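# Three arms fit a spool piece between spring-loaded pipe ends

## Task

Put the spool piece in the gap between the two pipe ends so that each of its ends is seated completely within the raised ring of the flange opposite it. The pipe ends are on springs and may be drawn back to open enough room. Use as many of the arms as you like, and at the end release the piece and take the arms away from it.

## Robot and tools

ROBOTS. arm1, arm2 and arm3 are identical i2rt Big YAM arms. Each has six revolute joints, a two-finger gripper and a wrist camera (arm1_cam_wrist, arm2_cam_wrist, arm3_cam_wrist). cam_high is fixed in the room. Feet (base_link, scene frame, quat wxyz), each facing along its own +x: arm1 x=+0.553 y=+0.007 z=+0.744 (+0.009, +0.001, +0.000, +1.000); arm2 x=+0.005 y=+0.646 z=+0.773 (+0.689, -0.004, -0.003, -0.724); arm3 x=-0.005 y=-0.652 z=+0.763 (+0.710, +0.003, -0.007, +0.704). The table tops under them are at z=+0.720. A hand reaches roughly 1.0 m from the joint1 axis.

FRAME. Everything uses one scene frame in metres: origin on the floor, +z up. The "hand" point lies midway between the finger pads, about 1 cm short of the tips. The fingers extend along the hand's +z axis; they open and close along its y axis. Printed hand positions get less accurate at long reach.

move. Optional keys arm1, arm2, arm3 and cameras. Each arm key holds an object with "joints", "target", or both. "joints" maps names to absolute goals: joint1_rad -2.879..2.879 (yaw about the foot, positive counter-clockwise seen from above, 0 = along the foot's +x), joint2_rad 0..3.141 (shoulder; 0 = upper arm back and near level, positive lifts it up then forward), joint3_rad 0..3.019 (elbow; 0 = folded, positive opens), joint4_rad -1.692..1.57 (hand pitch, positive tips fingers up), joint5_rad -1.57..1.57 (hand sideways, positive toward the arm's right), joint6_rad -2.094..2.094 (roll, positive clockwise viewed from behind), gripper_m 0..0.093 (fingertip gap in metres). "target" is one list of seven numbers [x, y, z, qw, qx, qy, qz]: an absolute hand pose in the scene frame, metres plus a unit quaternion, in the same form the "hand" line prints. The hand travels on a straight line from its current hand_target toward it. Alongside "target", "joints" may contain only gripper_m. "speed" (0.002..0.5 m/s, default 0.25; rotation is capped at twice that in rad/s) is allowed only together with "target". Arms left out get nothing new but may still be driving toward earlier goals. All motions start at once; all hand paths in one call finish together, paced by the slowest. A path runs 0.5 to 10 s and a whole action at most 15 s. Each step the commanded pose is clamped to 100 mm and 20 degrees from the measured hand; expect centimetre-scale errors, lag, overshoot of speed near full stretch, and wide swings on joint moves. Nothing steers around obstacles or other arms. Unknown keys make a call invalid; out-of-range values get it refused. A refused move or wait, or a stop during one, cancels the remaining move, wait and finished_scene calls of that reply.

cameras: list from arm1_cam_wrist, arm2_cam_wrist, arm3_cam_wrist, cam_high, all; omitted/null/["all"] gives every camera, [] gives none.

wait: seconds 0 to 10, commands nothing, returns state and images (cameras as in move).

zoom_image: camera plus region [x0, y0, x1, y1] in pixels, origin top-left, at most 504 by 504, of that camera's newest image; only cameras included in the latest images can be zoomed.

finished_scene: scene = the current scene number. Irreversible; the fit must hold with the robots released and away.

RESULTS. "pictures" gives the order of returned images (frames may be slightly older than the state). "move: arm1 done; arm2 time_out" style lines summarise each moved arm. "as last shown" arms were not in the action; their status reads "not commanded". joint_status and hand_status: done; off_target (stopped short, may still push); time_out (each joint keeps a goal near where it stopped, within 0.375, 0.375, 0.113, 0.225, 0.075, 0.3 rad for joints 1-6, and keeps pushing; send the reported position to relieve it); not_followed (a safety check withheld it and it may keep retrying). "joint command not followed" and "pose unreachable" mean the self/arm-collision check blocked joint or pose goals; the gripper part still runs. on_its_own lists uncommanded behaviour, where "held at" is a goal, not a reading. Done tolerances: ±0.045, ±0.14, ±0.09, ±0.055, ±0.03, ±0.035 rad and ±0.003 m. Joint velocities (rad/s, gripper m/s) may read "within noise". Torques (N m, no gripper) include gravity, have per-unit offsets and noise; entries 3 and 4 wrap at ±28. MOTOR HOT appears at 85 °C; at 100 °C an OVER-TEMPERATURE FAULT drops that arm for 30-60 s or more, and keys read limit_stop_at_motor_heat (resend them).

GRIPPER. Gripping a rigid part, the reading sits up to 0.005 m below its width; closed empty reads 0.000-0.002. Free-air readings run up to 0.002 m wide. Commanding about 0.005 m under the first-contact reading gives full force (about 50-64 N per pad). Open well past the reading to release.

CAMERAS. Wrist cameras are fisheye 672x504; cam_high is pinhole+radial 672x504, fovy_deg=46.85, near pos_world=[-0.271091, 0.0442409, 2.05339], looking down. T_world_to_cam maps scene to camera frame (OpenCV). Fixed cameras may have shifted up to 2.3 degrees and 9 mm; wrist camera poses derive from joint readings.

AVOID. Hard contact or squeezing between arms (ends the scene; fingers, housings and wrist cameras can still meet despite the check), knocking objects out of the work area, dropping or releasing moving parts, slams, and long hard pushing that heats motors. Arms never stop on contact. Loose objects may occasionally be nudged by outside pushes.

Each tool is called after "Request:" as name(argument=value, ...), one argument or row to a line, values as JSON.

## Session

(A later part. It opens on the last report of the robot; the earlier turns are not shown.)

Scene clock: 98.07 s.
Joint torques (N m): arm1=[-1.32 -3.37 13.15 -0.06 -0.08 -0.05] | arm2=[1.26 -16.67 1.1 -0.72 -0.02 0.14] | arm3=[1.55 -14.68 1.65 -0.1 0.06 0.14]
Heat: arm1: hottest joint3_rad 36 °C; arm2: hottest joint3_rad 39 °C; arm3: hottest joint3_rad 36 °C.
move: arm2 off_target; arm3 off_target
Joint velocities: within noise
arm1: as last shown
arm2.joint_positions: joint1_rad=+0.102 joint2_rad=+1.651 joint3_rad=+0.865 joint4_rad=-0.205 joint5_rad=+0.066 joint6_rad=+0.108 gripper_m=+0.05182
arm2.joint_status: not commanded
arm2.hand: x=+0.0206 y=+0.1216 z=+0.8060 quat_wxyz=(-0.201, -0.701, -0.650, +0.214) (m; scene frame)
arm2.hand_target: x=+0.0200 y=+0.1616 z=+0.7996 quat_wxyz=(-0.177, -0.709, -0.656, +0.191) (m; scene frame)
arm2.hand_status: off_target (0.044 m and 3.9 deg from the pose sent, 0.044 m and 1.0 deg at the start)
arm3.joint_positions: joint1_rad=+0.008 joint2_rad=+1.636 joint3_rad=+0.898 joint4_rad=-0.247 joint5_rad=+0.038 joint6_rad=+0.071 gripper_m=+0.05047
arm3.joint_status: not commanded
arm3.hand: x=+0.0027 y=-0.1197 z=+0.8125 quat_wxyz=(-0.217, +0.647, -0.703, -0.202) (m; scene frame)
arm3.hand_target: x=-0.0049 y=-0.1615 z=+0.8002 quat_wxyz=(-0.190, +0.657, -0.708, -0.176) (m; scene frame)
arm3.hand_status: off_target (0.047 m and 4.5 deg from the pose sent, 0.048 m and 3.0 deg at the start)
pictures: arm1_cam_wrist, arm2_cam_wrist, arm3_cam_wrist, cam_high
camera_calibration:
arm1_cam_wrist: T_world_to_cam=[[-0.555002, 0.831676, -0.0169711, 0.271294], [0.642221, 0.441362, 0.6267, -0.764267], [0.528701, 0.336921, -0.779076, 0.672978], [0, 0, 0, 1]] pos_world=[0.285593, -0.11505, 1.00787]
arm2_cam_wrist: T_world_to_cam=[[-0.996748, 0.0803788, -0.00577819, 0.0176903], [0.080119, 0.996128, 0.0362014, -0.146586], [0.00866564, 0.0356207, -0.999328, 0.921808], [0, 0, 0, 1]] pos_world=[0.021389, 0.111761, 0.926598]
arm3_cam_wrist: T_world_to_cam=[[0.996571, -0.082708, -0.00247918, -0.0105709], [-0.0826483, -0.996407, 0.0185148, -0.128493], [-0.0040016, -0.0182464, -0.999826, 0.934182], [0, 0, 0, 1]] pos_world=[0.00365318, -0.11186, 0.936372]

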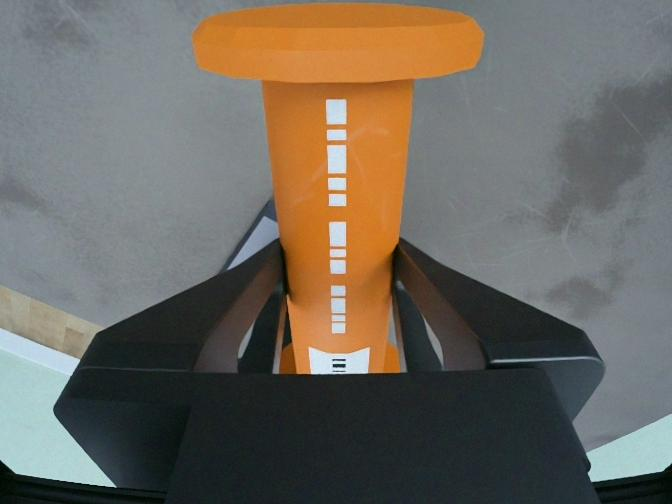

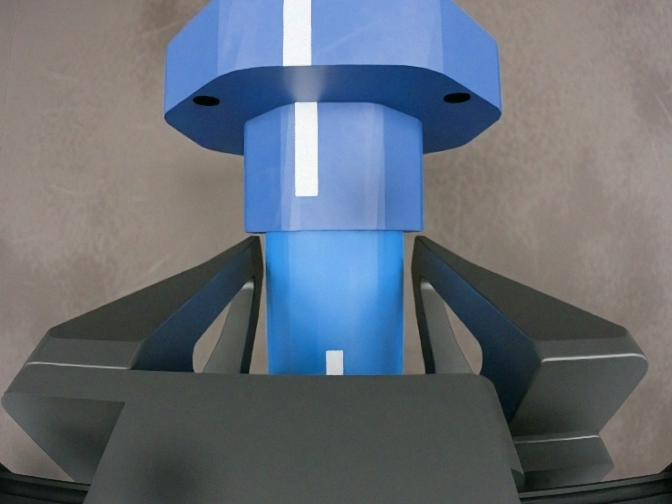

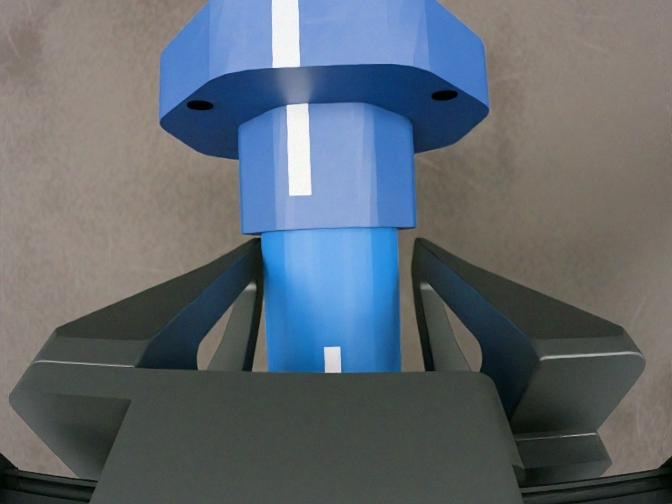

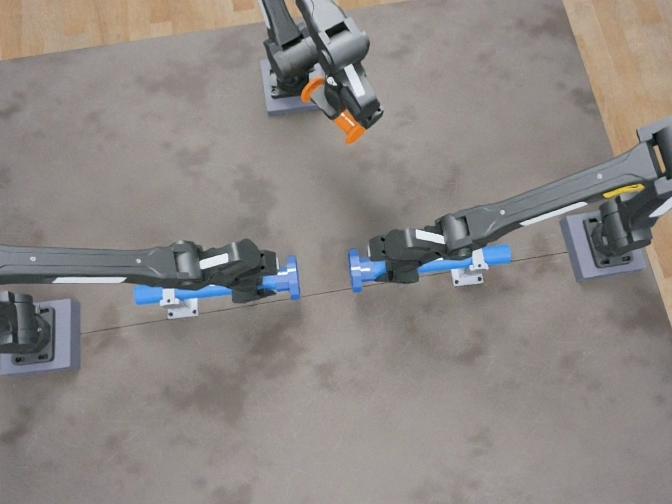

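Request:
move(
  arm2={"target":[0.024,0.215,0.802,0.177,0.709,0.656,-0.191],"speed":0.08},
  arm3={"target":[-0.010,-0.215,0.802,-0.190,0.657,-0.709,-0.176],"speed":0.08},
  cameras=["arm2_cam_wrist","arm3_cam_wrist","cam_high"],
)

Scene clock: 104.13 s.
Joint torques (N m): arm1=[-1.32 -3.31 13.16 -0.06 -0.08 -0.05] | arm2=[2.14 -20.66 -4.68 -2.55 0.19 0.28] | arm3=[1.32 -17.67 -4.01 -1.95 0.09 0.15]
Heat: arm1: hottest joint3_rad 37 °C; arm2: hottest joint3_rad 38 °C; arm3: hottest joint3_rad 35 °C.
move: arm2 off_target; arm3 off_target
Joint velocities: within noise
arm1: as last shown
arm2.joint_positions: joint1_rad=+0.107 joint2_rad=+1.632 joint3_rad=+0.816 joint4_rad=-0.108 joint5_rad=+0.071 joint6_rad=+0.105 gripper_m=+0.05182
arm2.joint_status: not commanded
arm2.hand: x=+0.0221 y=+0.1235 z=+0.8094 quat_wxyz=(-0.224, -0.692, -0.644, +0.236) (m; scene frame)
arm2.hand_target: x=+0.0228 y=+0.2010 z=+0.7927 quat_wxyz=(-0.177, -0.708, -0.656, +0.192) (m; scene frame)
arm2.hand_status: off_target (0.092 m and 7.8 deg from the pose sent, 0.094 m and 3.9 deg at the start)
arm3.joint_positions: joint1_rad=+0.010 joint2_rad=+1.618 joint3_rad=+0.851 joint4_rad=-0.158 joint5_rad=+0.041 joint6_rad=+0.069 gripper_m=+0.05047
arm3.joint_status: not commanded
arm3.hand: x=+0.0025 y=-0.1222 z=+0.8144 quat_wxyz=(-0.237, +0.641, -0.695, -0.221) (m; scene frame)
arm3.hand_target: x=-0.0070 y=-0.2008 z=+0.7936 quat_wxyz=(-0.191, +0.657, -0.708, -0.175) (m; scene frame)
arm3.hand_status: off_target (0.094 m and 7.9 deg from the pose sent, 0.097 m and 4.4 deg at the start)
pictures: arm2_cam_wrist, arm3_cam_wrist, cam_high
camera_calibration:
arm2_cam_wrist: T_world_to_cam=[[-0.997064, 0.0759657, -0.00959048, 0.0227095], [0.076228, 0.996613, -0.0308447, -0.0944266], [0.00721486, -0.0314853, -0.999478, 0.933559], [0, 0, 0, 1]] pos_world=[0.0231053, 0.121775, 0.930377]
arm3_cam_wrist: T_world_to_cam=[[0.996732, -0.0807372, -0.00262427, -0.0102426], [-0.0807768, -0.995887, -0.0410501, -0.08243], [0.000700796, 0.0411279, -0.999154, 0.942662], [0, 0, 0, 1]] pos_world=[0.00289006, -0.121688, 0.938454]

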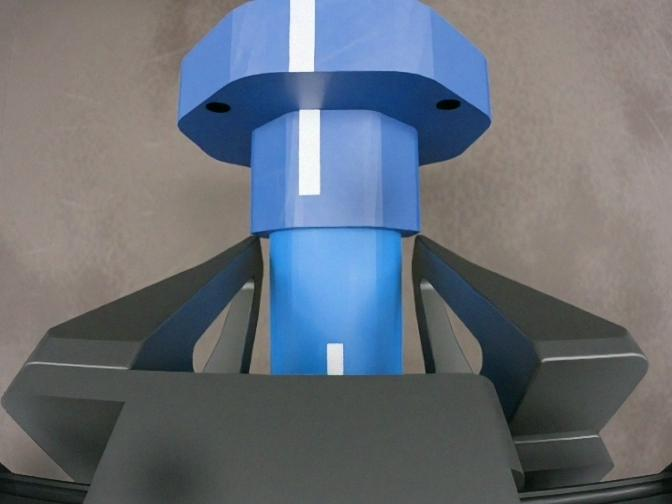

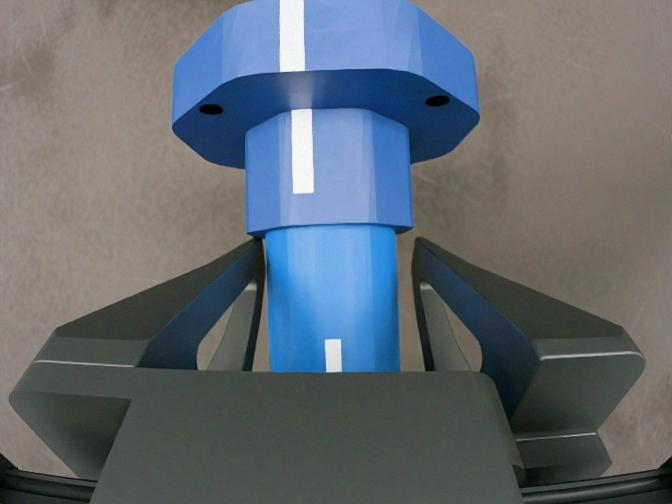

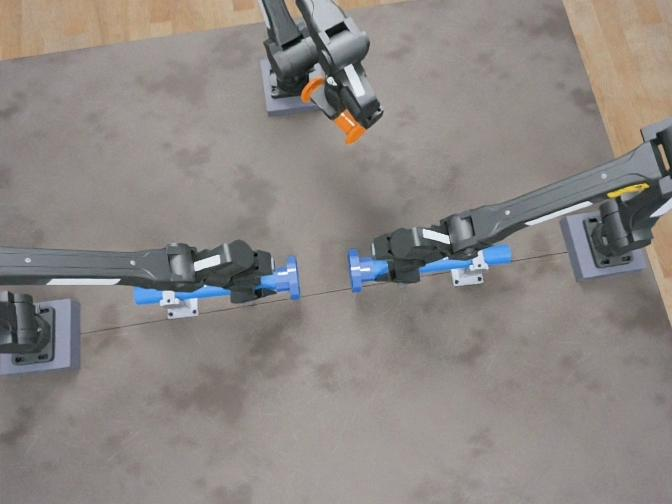

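Request:
move(
  arm2={"target":[0.028,0.29,0.81,0.177,0.709,0.656,-0.191],"speed":0.1},
  arm3={"target":[-0.013,-0.29,0.81,-0.190,0.657,-0.709,-0.176],"speed":0.1},
  cameras=["arm2_cam_wrist","arm3_cam_wrist","cam_high"],
)

Scene clock: 113.50 s.
Joint torques (N m): arm1=[-1.32 -3.43 13.16 -0.06 -0.07 -0.05] | arm2=[2.37 -22.3 -4.96 -3.58 0.16 0.32] | arm3=[0.62 -19.78 -3.86 -2.86 0 0.13]
Heat: arm1: hottest joint3_rad 39 °C; arm2: hottest joint3_rad 37 °C; arm3: hottest joint3_rad 35 °C.
move: arm2 off_target; arm3 off_target
Joint velocities: within noise
arm1: as last shown
arm2.joint_positions: joint1_rad=+0.108 joint2_rad=+1.629 joint3_rad=+0.809 joint4_rad=-0.091 joint5_rad=+0.075 joint6_rad=+0.105 gripper_m=+0.05182
arm2.joint_status: not commanded
arm2.hand: x=+0.0220 y=+0.1234 z=+0.8104 quat_wxyz=(-0.227, -0.691, -0.643, +0.241) (m; scene frame)
arm2.hand_target: x=+0.0239 y=+0.2062 z=+0.7976 quat_wxyz=(-0.177, -0.708, -0.655, +0.193) (m; scene frame)
arm2.hand_status: off_target (0.167 m and 8.5 deg from the pose sent, 0.167 m and 7.8 deg at the start; pose on its path clipped on 36 of 43 steps)
arm3.joint_positions: joint1_rad=+0.010 joint2_rad=+1.616 joint3_rad=+0.846 joint4_rad=-0.146 joint5_rad=+0.042 joint6_rad=+0.068 gripper_m=+0.05047
arm3.joint_status: not commanded
arm3.hand: x=+0.0026 y=-0.1220 z=+0.8152 quat_wxyz=(-0.241, +0.640, -0.694, -0.224) (m; scene frame)
arm3.hand_target: x=-0.0043 y=-0.2043 z=+0.8005 quat_wxyz=(-0.191, +0.656, -0.708, -0.176) (m; scene frame)
arm3.hand_status: off_target (0.169 m and 8.4 deg from the pose sent, 0.169 m and 7.9 deg at the start; pose on its path clipped on 37 of 43 steps)
pictures: arm2_cam_wrist, arm3_cam_wrist, cam_high
camera_calibration:
arm2_cam_wrist: T_world_to_cam=[[-0.997044, 0.076434, -0.00780789, 0.0211649], [0.0767036, 0.996095, -0.0437232, -0.0838878], [0.00443546, -0.0441929, -0.999013, 0.935808], [0, 0, 0, 1]] pos_world=[0.0233861, 0.123299, 0.931382]
arm3_cam_wrist: T_world_to_cam=[[0.996768, -0.0802896, -0.00259068, -0.0102561], [-0.0803183, -0.995505, -0.050194, -0.0746812], [0.00145102, 0.0502398, -0.998736, 0.944249], [0, 0, 0, 1]] pos_world=[0.00285461, -0.122608, 0.939281]

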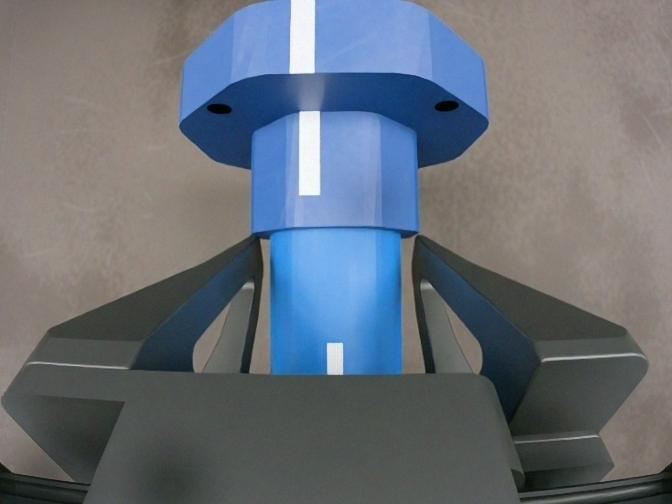

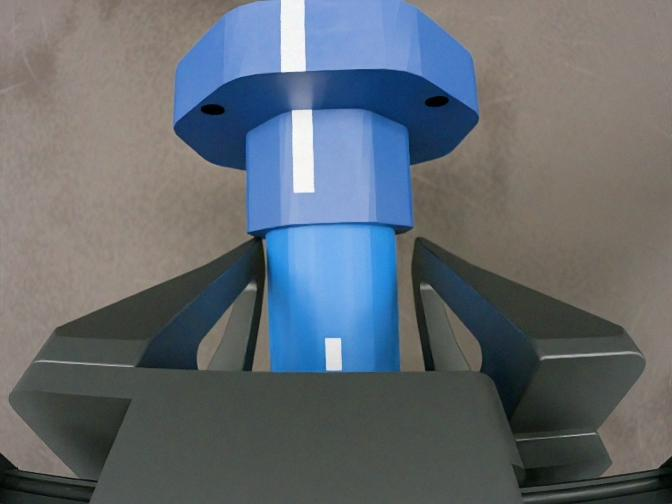

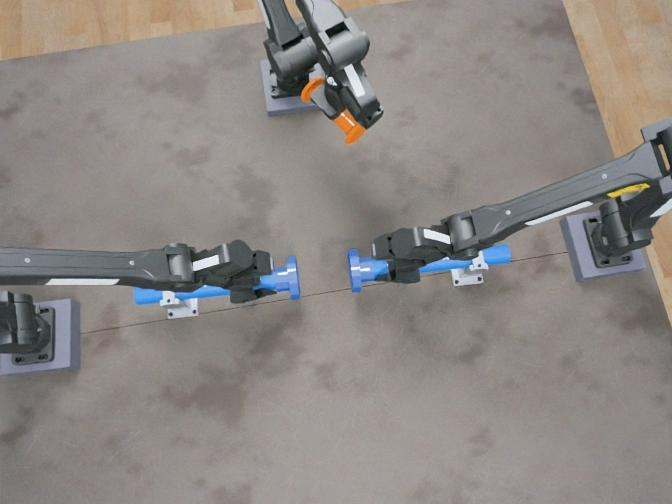

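Request:
move(
  arm2={"joints":{"joint2_rad":1.30,"joint3_rad":0.44,"joint4_rad":-0.2}},
  arm3={"joints":{"joint2_rad":1.28,"joint3_rad":0.47,"joint4_rad":-0.22}},
  cameras=["arm2_cam_wrist","arm3_cam_wrist","cam_high"],
)

Scene clock: 125.37 s.
Joint torques (N m): arm1=[-1.26 -3.37 13.15 -0.06 -0.08 -0.05] | arm2=[1.79 -20.84 -2.56 -4.03 0.5 0.16] | arm3=[0.38 -19.84 -1.62 -3.11 0.2 0.12]
Heat: arm1: hottest joint3_rad 41 °C; arm2: hottest joint3_rad 36 °C; arm3: hottest joint3_rad 34 °C.
move: arm2 time_out; arm3 time_out
Joint velocities: within noise
arm1: as last shown
arm2.joint_positions: joint1_rad=+0.115 joint2_rad=+1.451 joint3_rad=+0.652 joint4_rad=-0.044 joint5_rad=+0.067 joint6_rad=+0.121 gripper_m=+0.05624
arm2.joint_status: joint2_rad time_out (moved -0.178 of -0.329); joint3_rad time_out (moved -0.157 of -0.369); joint4_rad time_out (moved +0.047 of -0.109)
arm2.on_its_own: joint2_rad reads +1.451 and still pushes toward +1.300 since a time_out; joint3_rad reads +0.652 and still pushes toward +0.536 since a time_out (your +0.440 is given up); joint4_rad reads -0.044 and still pushes toward -0.200 since a time_out
arm2.hand: x=+0.0240 y=+0.1729 z=+0.8357 quat_wxyz=(-0.257, -0.685, -0.632, +0.255) (m; scene frame)
arm2.hand_target: x=+0.0212 y=+0.2445 z=+0.8252 quat_wxyz=(-0.212, -0.700, -0.645, +0.221) (m; scene frame)
arm2.hand_status: not commanded
arm3.joint_positions: joint1_rad=+0.010 joint2_rad=+1.454 joint3_rad=+0.693 joint4_rad=-0.074 joint5_rad=+0.035 joint6_rad=+0.068 gripper_m=+0.05469
arm3.joint_status: joint2_rad time_out (moved -0.161 of -0.336); joint3_rad time_out (moved -0.152 of -0.376); joint4_rad time_out (moved +0.072 of -0.074)
arm3.on_its_own: joint2_rad reads +1.454 and still pushes toward +1.280 since a time_out; joint3_rad reads +0.693 and still pushes toward +0.577 since a time_out (your +0.470 is given up); joint4_rad reads -0.074 and still pushes toward -0.220 since a time_out
arm3.hand: x=+0.0012 y=-0.1659 z=+0.8388 quat_wxyz=(-0.264, +0.631, -0.683, -0.254) (m; scene frame)
arm3.hand_target: x=-0.0040 y=-0.2350 z=+0.8385 quat_wxyz=(-0.235, +0.642, -0.694, -0.225) (m; scene frame)
arm3.hand_status: not commanded
pictures: arm2_cam_wrist, arm3_cam_wrist, cam_high
camera_calibration:
arm2_cam_wrist: T_world_to_cam=[[-0.996583, 0.0754261, -0.0336637, 0.04129], [0.0786861, 0.990894, -0.109256, -0.0765865], [0.0251164, -0.111532, -0.993443, 0.96984], [0, 0, 0, 1]] pos_world=[0.0228163, 0.180943, 0.956504]
arm3_cam_wrist: T_world_to_cam=[[0.997137, -0.0743372, -0.0138512, -0.00195657], [-0.0755124, -0.98853, -0.130789, -0.0485553], [-0.00396979, 0.131461, -0.991313, 0.977285], [0, 0, 0, 1]] pos_world=[0.00216406, -0.176619, 0.962419]

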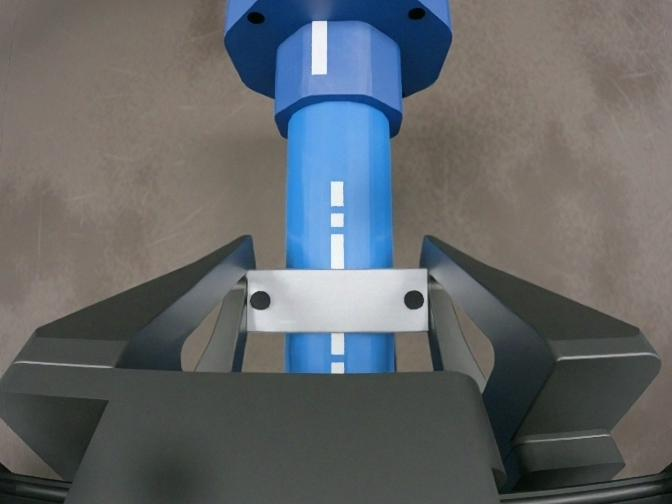

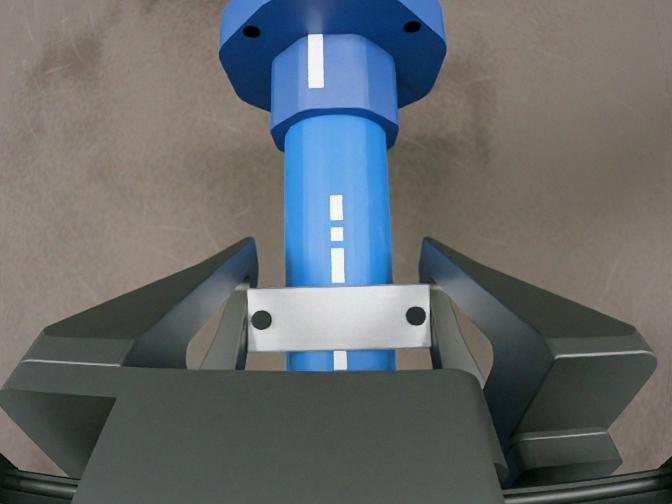

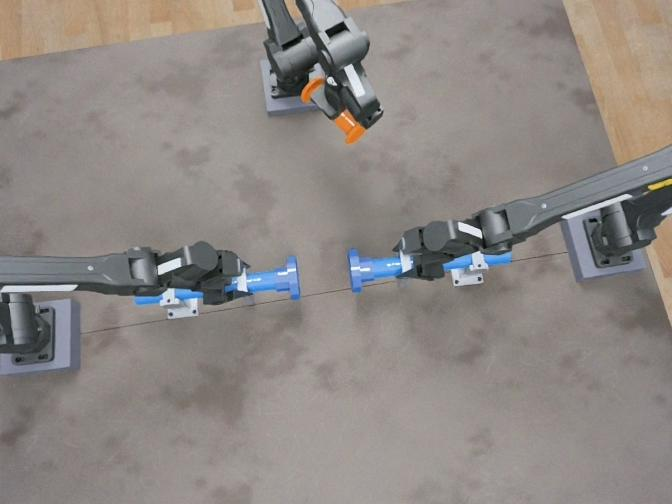

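Request:
move(
  arm2={"joints":{"gripper_m":0.093},"target":[0.022,0.17,0.86,0.177,0.709,0.656,-0.191]},
  arm3={"joints":{"gripper_m":0.093},"target":[-0.003,-0.17,0.86,-0.190,0.657,-0.709,-0.176]},
  cameras=[],
)

Request:
move(
  arm2={"target":[0.018,0.075,0.865,0.177,0.709,0.656,-0.191]},
  arm3={"target":[0.0,-0.075,0.865,-0.190,0.657,-0.709,-0.176]},
  cameras=[],
)

Request:
move(
  arm2={"target":[0.016,0.086,0.793,0.177,0.709,0.656,-0.191]},
  arm3={"target":[0.0,-0.086,0.793,-0.190,0.657,-0.709,-0.176]},
  cameras=["arm2_cam_wrist","arm3_cam_wrist","cam_high"],
)

Scene clock: 141.07 s.
Joint torques (N m): arm1=[-1.38 -3.31 13.15 -0.06 -0.08 -0.05] | arm2=[0.85 -7.94 11.49 0.95 -0.03 0.07] | arm3=[0.5 -7.53 12.48 1.39 -0.09 0.09]
Heat: arm1: hottest joint3_rad 43 °C; arm2: hottest joint3_rad 35 °C; arm3: hottest joint3_rad 33 °C.
move: arm2 off_target; arm3 off_target
Joint velocities: within noise
arm1: as last shown
arm2.joint_positions: joint1_rad=+0.115 joint2_rad=+1.431 joint3_rad=+0.795 joint4_rad=-0.440 joint5_rad=+0.069 joint6_rad=+0.121 gripper_m=+0.09292
arm2.joint_status: all done
arm2.hand: x=+0.0229 y=+0.1866 z=+0.8501 quat_wxyz=(-0.170, -0.709, -0.659, +0.186) (m; scene frame)
arm2.hand_target: x=+0.0219 y=+0.1707 z=+0.8602 quat_wxyz=(-0.177, -0.709, -0.656, +0.191) (m; scene frame)
arm2.hand_status: off_target (0.019 m and 1.0 deg from the pose sent, 0.025 m and 12.4 deg at the start)
arm3.joint_positions: joint1_rad=+0.010 joint2_rad=+1.433 joint3_rad=+0.824 joint4_rad=-0.474 joint5_rad=+0.037 joint6_rad=+0.068 gripper_m=+0.09295
arm3.joint_status: all done
arm3.hand: x=+0.0012 y=-0.1876 z=+0.8487 quat_wxyz=(-0.185, +0.659, -0.710, -0.167) (m; scene frame)
arm3.hand_target: x=-0.0030 y=-0.1708 z=+0.8602 quat_wxyz=(-0.190, +0.656, -0.708, -0.176) (m; scene frame)
arm3.hand_status: off_target (0.021 m and 1.2 deg from the pose sent, 0.022 m and 13.0 deg at the start)
pictures: none
No camera images: "cameras" was empty.

Scene clock: 142.27 s.
Joint torques (N m): arm1=[-1.32 -3.37 13.16 -0.06 -0.08 -0.04] | arm2=[0.32 -11.05 12.11 0.96 -0.08 -0.01] | arm3=[-0.32 -10.29 12.72 1.36 -0.12 -0.02]
Heat: arm1: hottest joint3_rad 43 °C; arm2: hottest joint3_rad 36 °C; arm3: hottest joint3_rad 33 °C.
move: arm2 off_target; arm3 off_target
Joint velocities: within noise
arm1.joint_positions: joint1_rad=+0.390 joint2_rad=+0.938 joint3_rad=+0.775 joint4_rad=-1.472 joint5_rad=+0.002 joint6_rad=-0.219 gripper_m=+0.03481
arm1.joint_status: not commanded
arm1.hand: x=+0.3541 y=-0.0694 z=+0.9137 quat_wxyz=(-0.004, +0.956, +0.291, +0.031) (m; scene frame)
arm1.hand_target: x=+0.3391 y=-0.0736 z=+0.9395 quat_wxyz=(+0.000, +0.956, +0.293, +0.000) (m; scene frame)
arm1.hand_status: not commanded
arm2.joint_positions: joint1_rad=+0.101 joint2_rad=+1.644 joint3_rad=+1.064 joint4_rad=-0.494 joint5_rad=+0.061 joint6_rad=+0.113 gripper_m=+0.09292
arm2.joint_status: not commanded
arm2.hand: x=+0.0225 y=+0.0930 z=+0.8570 quat_wxyz=(-0.172, -0.710, -0.657, +0.185) (m; scene frame)
arm2.hand_target: x=+0.0179 y=+0.0759 z=+0.8652 quat_wxyz=(-0.177, -0.709, -0.656, +0.191) (m; scene frame)
arm2.hand_status: off_target (0.020 m and 0.9 deg from the pose sent, 0.113 m and 1.0 deg at the start)
arm3.joint_positions: joint1_rad=+0.010 joint2_rad=+1.650 joint3_rad=+1.097 joint4_rad=-0.528 joint5_rad=+0.035 joint6_rad=+0.068 gripper_m=+0.09295
arm3.joint_status: not commanded
arm3.hand: x=+0.0008 y=-0.0928 z=+0.8560 quat_wxyz=(-0.185, +0.659, -0.710, -0.168) (m; scene frame)
arm3.hand_target: x=+0.0001 y=-0.0759 z=+0.8651 quat_wxyz=(-0.190, +0.656, -0.709, -0.176) (m; scene frame)
arm3.hand_status: off_target (0.020 m and 1.1 deg from the pose sent, 0.114 m and 1.2 deg at the start)
pictures: none
No camera images: "cameras" was empty.

Scene clock: 143.50 s.
Joint torques (N m): arm1=[-1.26 -3.31 13.15 -0.06 -0.08 -0.05] | arm2=[0.5 -12.16 7.2 1.8 -0.02 -0.01] | arm3=[-0.32 -10.75 8.18 1.83 -0.1 0.03]
Heat: arm1: hottest joint3_rad 43 °C; arm2: hottest joint3_rad 36 °C; arm3: hottest joint3_rad 33 °C.
move: arm2 done; arm3 done
Joint velocities: within noise
arm1: as last shown
arm2.joint_positions: joint1_rad=+0.096 joint2_rad=+1.747 joint3_rad=+1.011 joint4_rad=-0.319 joint5_rad=+0.058 joint6_rad=+0.110 gripper_m=+0.09294
arm2.joint_status: not commanded
arm2.hand: x=+0.0202 y=+0.0867 z=+0.8004 quat_wxyz=(-0.179, -0.709, -0.655, +0.191) (m; scene frame)
arm2.hand_target: x=+0.0160 y=+0.0862 z=+0.7930 quat_wxyz=(-0.177, -0.709, -0.656, +0.191) (m; scene frame)
arm2.hand_status: done (0.009 m and 0.3 deg from the pose sent, 0.065 m and 0.9 deg at the start)
arm3.joint_positions: joint1_rad=+0.010 joint2_rad=+1.738 joint3_rad=+1.037 joint4_rad=-0.352 joint5_rad=+0.035 joint6_rad=+0.068 gripper_m=+0.09297
arm3.joint_status: not commanded
arm3.hand: x=+0.0013 y=-0.0870 z=+0.8033 quat_wxyz=(-0.194, +0.656, -0.707, -0.178) (m; scene frame)
arm3.hand_target: x=-0.0001 y=-0.0862 z=+0.7932 quat_wxyz=(-0.190, +0.657, -0.708, -0.176) (m; scene frame)
arm3.hand_status: done (0.010 m and 0.5 deg from the pose sent, 0.063 m and 1.1 deg at the start)
pictures: arm2_cam_wrist, arm3_cam_wrist, cam_high
camera_calibration:
arm2_cam_wrist: T_world_to_cam=[[-0.996363, 0.0849899, -0.00612785, 0.0200166], [0.0839355, 0.991307, 0.101322, -0.163418], [0.0146859, 0.100439, -0.994835, 0.908165], [0, 0, 0, 1]] pos_world=[0.0203232, 0.069081, 0.920155]
arm3_cam_wrist: T_world_to_cam=[[0.997042, -0.0767982, 0.00307684, -0.0104832], [-0.0767756, -0.993277, 0.0866443, -0.15031], [-0.00359797, -0.0866242, -0.996235, 0.916709], [0, 0, 0, 1]] pos_world=[0.00221036, -0.070695, 0.926313]

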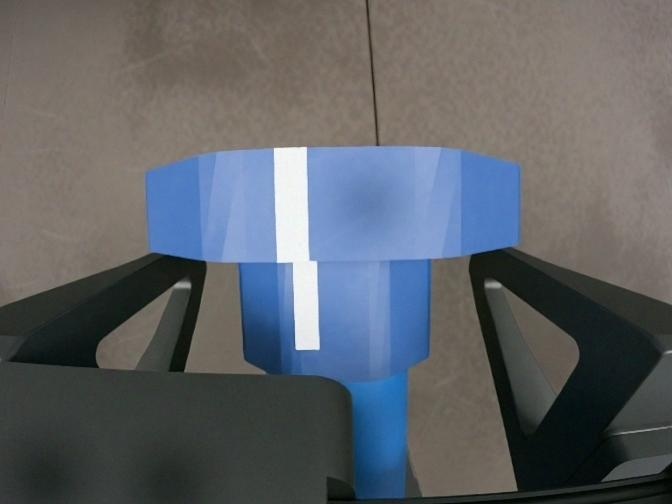

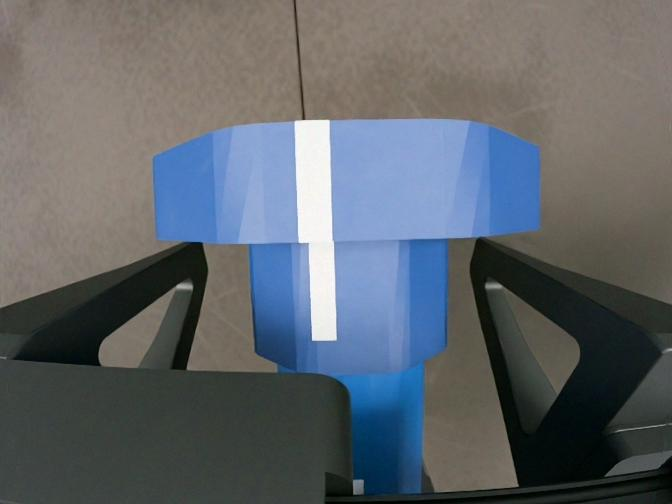

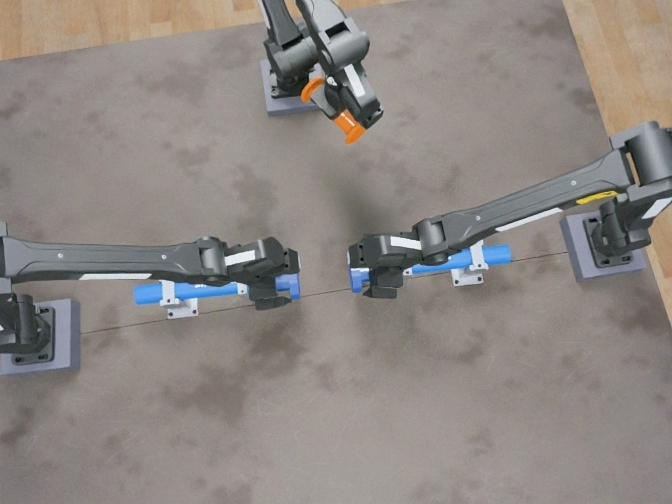

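Well placed on the collars. Grip and pull firmly by moderate targets.

Request:
move(
  arm2={"joints":{"gripper_m":0.02}},
  arm3={"joints":{"gripper_m":0.02}},
  cameras=["arm2_cam_wrist","arm3_cam_wrist"],
)

Request:
move(
  arm2={"target":[0.023,0.17,0.79,0.177,0.709,0.656,-0.191],"speed":0.08},
  arm3={"target":[-0.005,-0.17,0.79,-0.190,0.657,-0.709,-0.176],"speed":0.08},
  cameras=["arm2_cam_wrist","arm3_cam_wrist","cam_high"],
)

Scene clock: 153.27 s.
Joint torques (N m): arm1=[-1.32 -3.37 13.16 -0.08 -0.08 -0.05] | arm2=[0.62 -12.1 7.25 1.76 0.03 0.09] | arm3=[-1.73 -10.99 8.06 2 -0.13 0.05]
Heat: arm1: hottest joint3_rad 44 °C; arm2: hottest joint3_rad 36 °C; arm3: hottest joint3_rad 34 °C.
move: arm2 off_target; arm3 off_target
Joint velocities: within noise
arm1: as last shown
arm2.joint_positions: joint1_rad=+0.094 joint2_rad=+1.747 joint3_rad=+1.010 joint4_rad=-0.317 joint5_rad=+0.057 joint6_rad=+0.099 gripper_m=+0.04963
arm2.joint_status: gripper_m off_target (ended at +0.04965, target +0.02000)
arm2.hand: x=+0.0193 y=+0.0868 z=+0.8002 quat_wxyz=(-0.178, -0.706, -0.658, +0.192) (m; scene frame)
arm2.hand_target: x=+0.0159 y=+0.0862 z=+0.7930 quat_wxyz=(-0.177, -0.709, -0.656, +0.191) (m; scene frame)
arm2.hand_status: not commanded
arm3.joint_positions: joint1_rad=+0.009 joint2_rad=+1.739 joint3_rad=+1.037 joint4_rad=-0.352 joint5_rad=+0.036 joint6_rad=+0.065 gripper_m=+0.04785
arm3.joint_status: gripper_m off_target (ended at +0.04788, target +0.02000)
arm3.hand: x=+0.0020 y=-0.0870 z=+0.8031 quat_wxyz=(-0.195, +0.657, -0.707, -0.177) (m; scene frame)
arm3.hand_target: x=+0.0001 y=-0.0862 z=+0.7932 quat_wxyz=(-0.190, +0.657, -0.709, -0.176) (m; scene frame)
arm3.hand_status: not commanded
pictures: arm2_cam_wrist, arm3_cam_wrist
camera_calibration:
arm2_cam_wrist: T_world_to_cam=[[-0.997031, 0.0769943, -0.0012583, 0.0158806], [0.0764741, 0.991945, 0.100981, -0.163045], [0.00902312, 0.100585, -0.994888, 0.908135], [0, 0, 0, 1]] pos_world=[0.020108, 0.0691647, 0.919976]
arm3_cam_wrist: T_world_to_cam=[[0.997105, -0.0758434, 0.00543459, -0.0129237], [-0.0760285, -0.993308, 0.0869469, -0.150534], [-0.00119613, -0.0871084, -0.996198, 0.916435], [0, 0, 0, 1]] pos_world=[0.00253759, -0.0706781, 0.926109]

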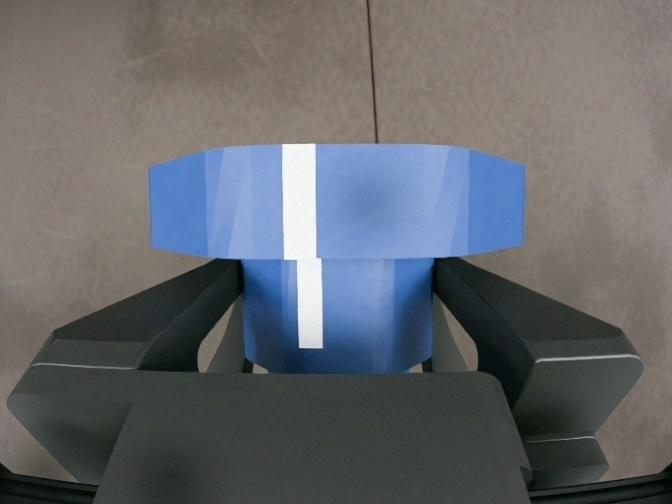

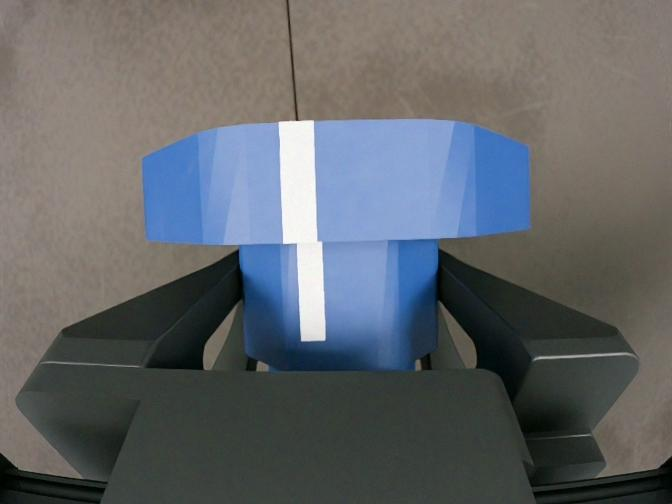

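Scene clock: 154.90 s.
Joint torques (N m): arm1=[-1.38 -3.37 13.16 -0.08 -0.08 -0.05] | arm2=[2.02 -19.25 -4.14 0.65 0.32 0.32] | arm3=[-0.44 -17.14 -4.29 1.66 -0.18 0.25]
Heat: arm1: hottest joint3_rad 44 °C; arm2: hottest joint3_rad 36 °C; arm3: hottest joint3_rad 34 °C.
move: arm2 off_target; arm3 off_target
Joint velocities: within noise
arm1: as last shown
arm2.joint_positions: joint1_rad=+0.100 joint2_rad=+1.704 joint3_rad=+0.913 joint4_rad=-0.200 joint5_rad=+0.063 joint6_rad=+0.093 gripper_m=+0.04963
arm2.joint_status: not commanded
arm2.hand: x=+0.0209 y=+0.1037 z=+0.7987 quat_wxyz=(-0.199, -0.697, -0.655, +0.214) (m; scene frame)
arm2.hand_target: x=+0.0222 y=+0.1628 z=+0.7852 quat_wxyz=(-0.176, -0.709, -0.656, +0.191) (m; scene frame)
arm2.hand_status: off_target (0.067 m and 3.9 deg from the pose sent, 0.084 m and 0.5 deg at the start)
arm3.joint_positions: joint1_rad=+0.009 joint2_rad=+1.697 joint3_rad=+0.958 joint4_rad=-0.264 joint5_rad=+0.042 joint6_rad=+0.053 gripper_m=+0.04785
arm3.joint_status: not commanded
arm3.hand: x=+0.0029 y=-0.1010 z=+0.8039 quat_wxyz=(-0.214, +0.655, -0.699, -0.192) (m; scene frame)
arm3.hand_target: x=-0.0036 y=-0.1625 z=+0.7856 quat_wxyz=(-0.189, +0.657, -0.709, -0.174) (m; scene frame)
arm3.hand_status: off_target (0.071 m and 3.5 deg from the pose sent, 0.084 m and 0.6 deg at the start)
pictures: arm2_cam_wrist, arm3_cam_wrist, cam_high
camera_calibration:
arm2_cam_wrist: T_world_to_cam=[[-0.997646, 0.0685737, -0.000684459, 0.0165881], [0.0684993, 0.996939, 0.0376804, -0.129563], [0.00326625, 0.0375448, -0.99929, 0.915075], [0, 0, 0, 1]] pos_world=[0.0224351, 0.0936722, 0.919319]
arm3_cam_wrist: T_world_to_cam=[[0.997516, -0.0692965, 0.0126809, -0.0201221], [-0.0697141, -0.996912, 0.0361495, -0.123958], [0.0101367, -0.0369437, -0.999266, 0.923517], [0, 0, 0, 1]] pos_world=[0.00206906, -0.0908514, 0.927575]

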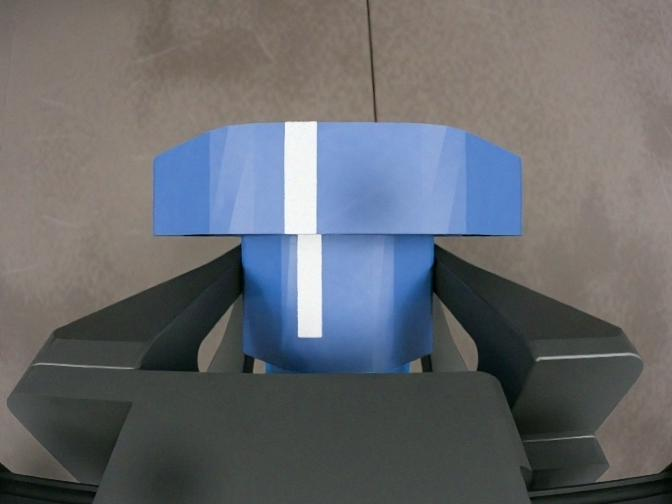

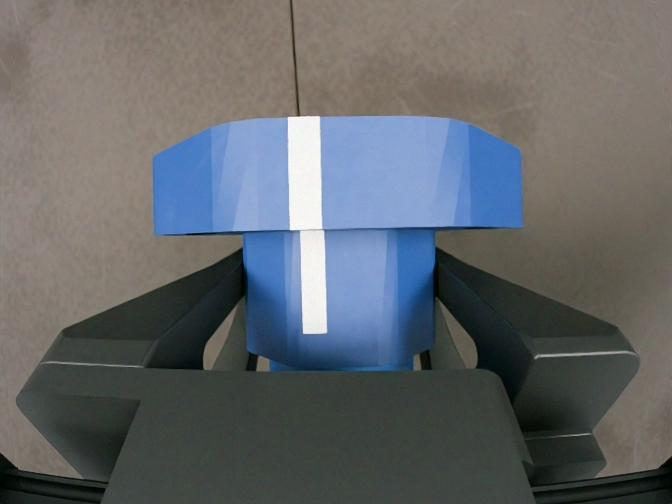

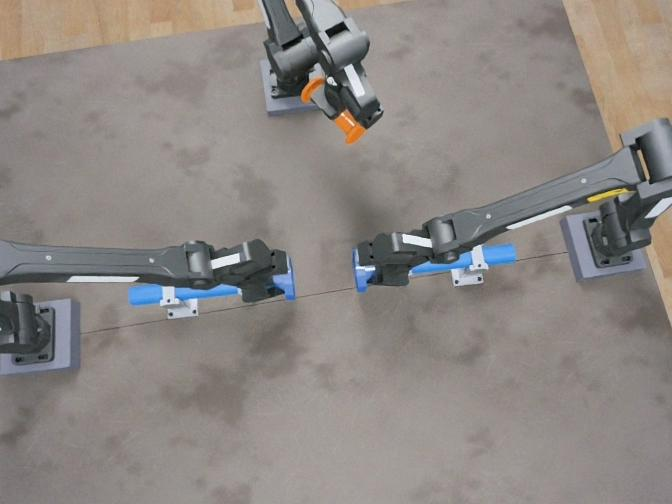

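Request:
move(
  arm2={"target":[0.026,0.21,0.785,0.177,0.709,0.656,-0.191],"speed":0.08},
  arm3={"target":[-0.009,-0.21,0.785,-0.190,0.657,-0.709,-0.176],"speed":0.08},
  cameras=["cam_high"],
)

Request:
zoom_image(
  camera="cam_high",
  region=[220, 200, 440, 340],
)

Scene clock: 163.33 s.
Joint torques (N m): arm1=[-1.32 -3.37 13.15 -0.08 -0.08 -0.05] | arm2=[2.55 -21.19 -8.8 0.5 0.49 0.41] | arm3=[0.38 -18.73 -8.27 1.29 -0.05 0.35]
Heat: arm1: hottest joint3_rad 45 °C; arm2: hottest joint3_rad 35 °C; arm3: hottest joint3_rad 33 °C.
move: arm2 off_target; arm3 off_target
Joint velocities: within noise
arm1: as last shown
arm2.joint_positions: joint1_rad=+0.101 joint2_rad=+1.697 joint3_rad=+0.893 joint4_rad=-0.156 joint5_rad=+0.064 joint6_rad=+0.091 gripper_m=+0.04962
arm2.joint_status: not commanded
arm2.hand: x=+0.0210 y=+0.1035 z=+0.8001 quat_wxyz=(-0.210, -0.693, -0.653, +0.224) (m; scene frame)
arm2.hand_target: x=+0.0237 y=+0.1876 z=+0.7769 quat_wxyz=(-0.175, -0.709, -0.656, +0.191) (m; scene frame)
arm2.hand_status: off_target (0.108 m and 5.7 deg from the pose sent, 0.107 m and 3.9 deg at the start; pose on its path clipped on 18 of 33 steps)
arm3.joint_positions: joint1_rad=+0.013 joint2_rad=+1.689 joint3_rad=+0.938 joint4_rad=-0.221 joint5_rad=+0.045 joint6_rad=+0.047 gripper_m=+0.04785
arm3.joint_status: not commanded
arm3.hand: x=+0.0015 y=-0.1006 z=+0.8055 quat_wxyz=(-0.226, +0.655, -0.693, -0.201) (m; scene frame)
arm3.hand_target: x=-0.0057 y=-0.1841 z=+0.7791 quat_wxyz=(-0.189, +0.657, -0.709, -0.173) (m; scene frame)
arm3.hand_status: off_target (0.112 m and 5.4 deg from the pose sent, 0.111 m and 3.5 deg at the start; pose on its path clipped on 19 of 33 steps)
pictures: cam_high

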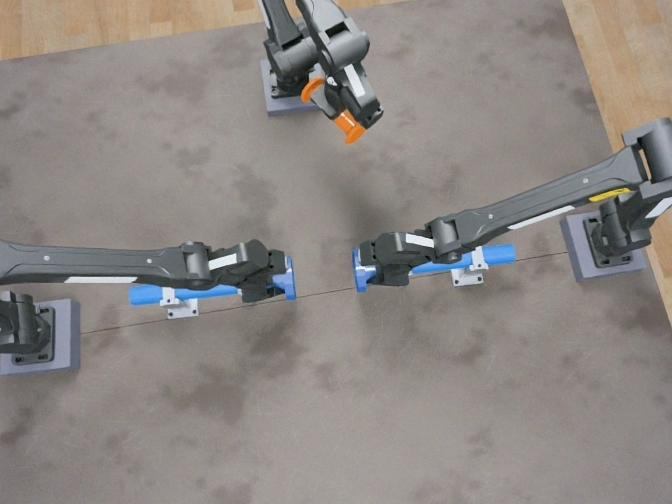

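Scaled by 2.291 from the camera's 672x504 image, which has a finer 960x720 frame.

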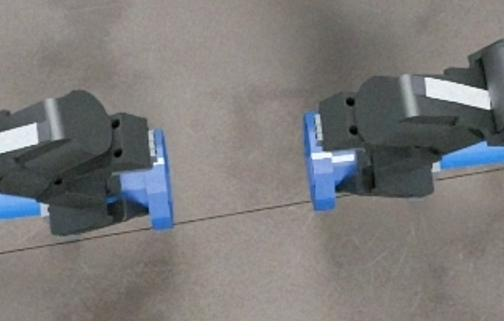

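Request:
move(
  arm1={"target":[0.2,-0.03,0.95,0,0.9,0.436,0]},
  cameras=[],
)

Request:
move(
  arm1={"target":[0.02,0.012,0.95,0,0.735,0.678,0]},
)

Request:
zoom_image(
  camera="cam_high",
  region=[220, 200, 440, 340],
)

Scene clock: 174.67 s.
Joint torques (N m): arm1=[-1.32 -7.18 13.03 0.32 -0.13 -0.06] | arm2=[2.49 -21.19 -8.77 0.49 0.49 0.4] | arm3=[1.38 -18.61 -8.34 1.43 -0.09 0.29]
Heat: arm1: hottest joint3_rad 46 °C; arm2: hottest joint3_rad 36 °C; arm3: hottest joint2_rad 33 °C.
move: arm1 off_target
Joint velocities: within noise
arm1.joint_positions: joint1_rad=+0.134 joint2_rad=+1.280 joint3_rad=+1.051 joint4_rad=-1.408 joint5_rad=+0.004 joint6_rad=-0.782 gripper_m=+0.03481
arm1.joint_status: not commanded
arm1.hand: x=+0.2216 y=-0.0299 z=+0.9261 quat_wxyz=(+0.009, +0.901, +0.433, +0.031) (m; scene frame)
arm1.hand_target: x=+0.2015 y=-0.0298 z=+0.9500 quat_wxyz=(-0.001, +0.900, +0.436, +0.000) (m; scene frame)
arm1.hand_status: off_target (0.032 m and 3.7 deg from the pose sent, 0.163 m and 18.2 deg at the start)
arm2, arm3: as last shown
arm3.hand: x=+0.0016 y=-0.1006 z=+0.8055 quat_wxyz=(-0.226, +0.655, -0.693, -0.201) (m; scene frame)
arm3.hand_target: x=-0.0056 y=-0.1841 z=+0.7791 quat_wxyz=(-0.189, +0.657, -0.709, -0.173) (m; scene frame)
pictures: none
No camera images: "cameras" was empty.

Scene clock: 176.77 s.
Joint torques (N m): arm1=[-1.08 -14.56 14.3 0.01 -0.3 0] | arm2=[2.61 -21.13 -8.8 0.49 0.49 0.4] | arm3=[0.62 -18.61 -8.08 1.22 -0.2 0.3]
Heat: arm1: hottest joint3_rad 46 °C; arm2: hottest joint3_rad 36 °C; arm3: hottest joint2_rad 33 °C.
move: arm1 off_target
Joint velocities: within noise
arm1.joint_positions: joint1_rad=+0.016 joint2_rad=+1.753 joint3_rad=+1.543 joint4_rad=-1.455 joint5_rad=+0.008 joint6_rad=-1.491 gripper_m=+0.03481
arm1.joint_status: not commanded
arm1.hand: x=+0.0458 y=+0.0104 z=+0.9122 quat_wxyz=(+0.028, +0.735, +0.677, +0.036) (m; scene frame)
arm1.hand_target: x=+0.0231 y=+0.0120 z=+0.9504 quat_wxyz=(-0.001, +0.735, +0.678, +0.000) (m; scene frame)
arm1.hand_status: off_target (0.046 m and 5.3 deg from the pose sent, 0.207 m and 34.2 deg at the start)
arm2: as last shown
arm3.joint_positions: joint1_rad=+0.013 joint2_rad=+1.689 joint3_rad=+0.937 joint4_rad=-0.220 joint5_rad=+0.048 joint6_rad=+0.044 gripper_m=+0.04785
arm3.joint_status: not commanded
arm3.hand: x=+0.0019 y=-0.1007 z=+0.8056 quat_wxyz=(-0.227, +0.655, -0.692, -0.201) (m; scene frame)
arm3.hand_target: x=-0.0056 y=-0.1842 z=+0.7791 quat_wxyz=(-0.189, +0.657, -0.709, -0.173) (m; scene frame)
arm3.hand_status: not commanded
pictures: arm1_cam_wrist, arm2_cam_wrist, arm3_cam_wrist, cam_high
led back after a hold (arm1 arm): the arm was led back toward your command in small steps, so it may still be short of it.
pose unreachable (arm1 arm): on one or more control steps of this call this arm could not follow its commanded pose, so it was not sent that pose on those steps. It may still have moved: this result reports where it is.
cause: moving toward the commanded pose would bring a part of the arm too close to another arm (this arm's wrist camera and the arm3 arm's wrist (the part past joint 4)).
camera_calibration:
arm1_cam_wrist: T_world_to_cam=[[-0.991793, 0.0835653, -0.0967648, 0.13439], [0.0109257, 0.809466, 0.587065, -0.539322], [0.127386, 0.58119, -0.803736, 0.84618], [0, 0, 0, 1]] pos_world=[0.0313879, -0.066459, 1.00973]
arm2_cam_wrist: T_world_to_cam=[[-0.997793, 0.0663895, -0.00149094, 0.0176374], [0.0663771, 0.997768, 0.00722873, -0.105147], [0.00196753, 0.00711381, -0.999973, 0.920208], [0, 0, 0, 1]] pos_world=[0.0227673, 0.0971954, 0.920969]
arm3_cam_wrist: T_world_to_cam=[[0.997895, -0.061632, 0.0201846, -0.0244133], [-0.0617323, -0.998083, 0.00438497, -0.0983627], [0.0198756, -0.00562178, -0.999787, 0.928781], [0, 0, 0, 1]] pos_world=[-0.000170356, -0.0944574, 0.929507]

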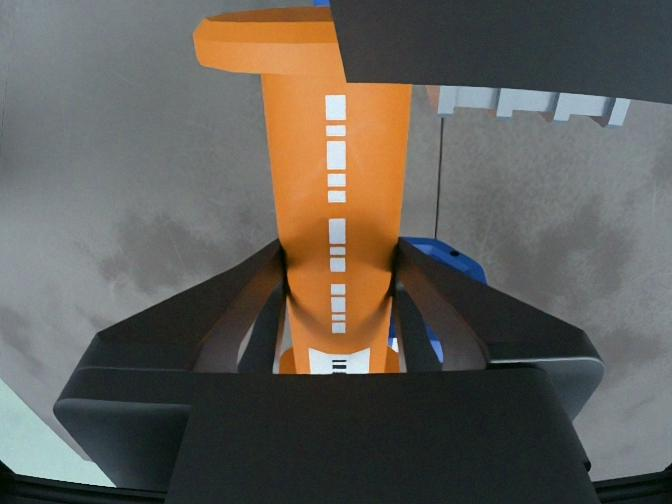

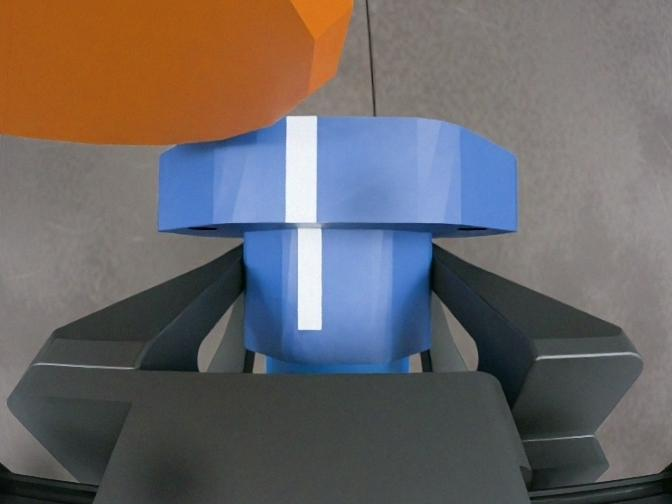

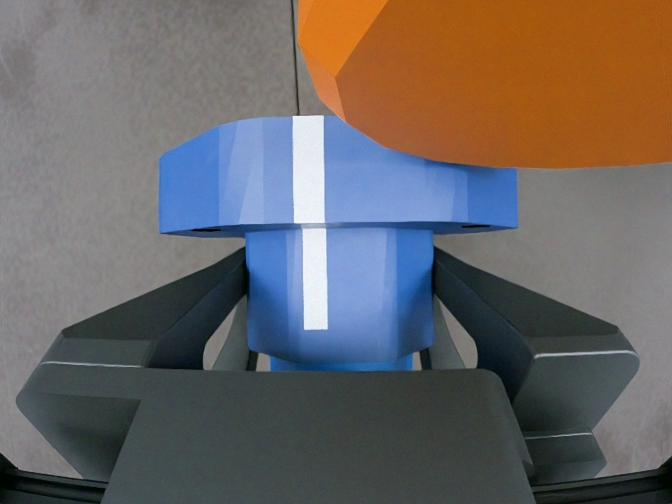

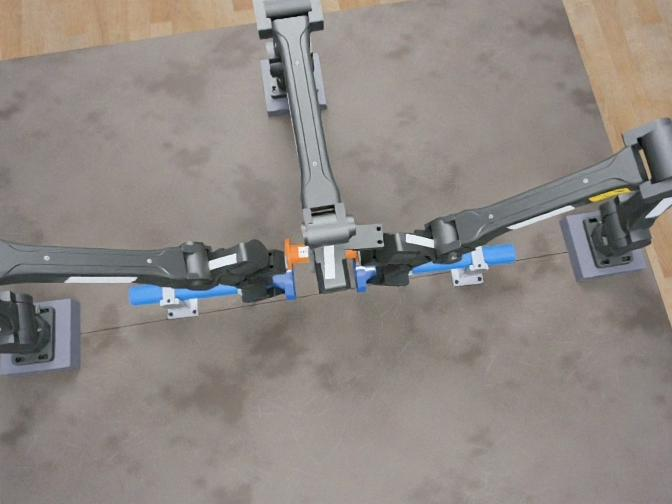

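Scaled by 2.291 from the camera's 672x504 image, which has a finer 960x720 frame.

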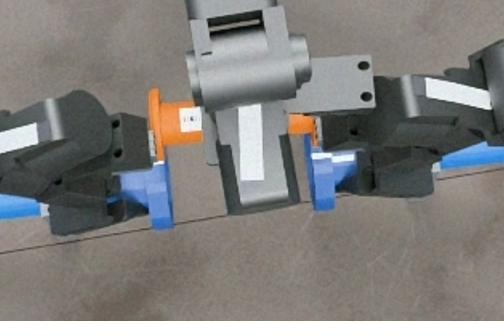

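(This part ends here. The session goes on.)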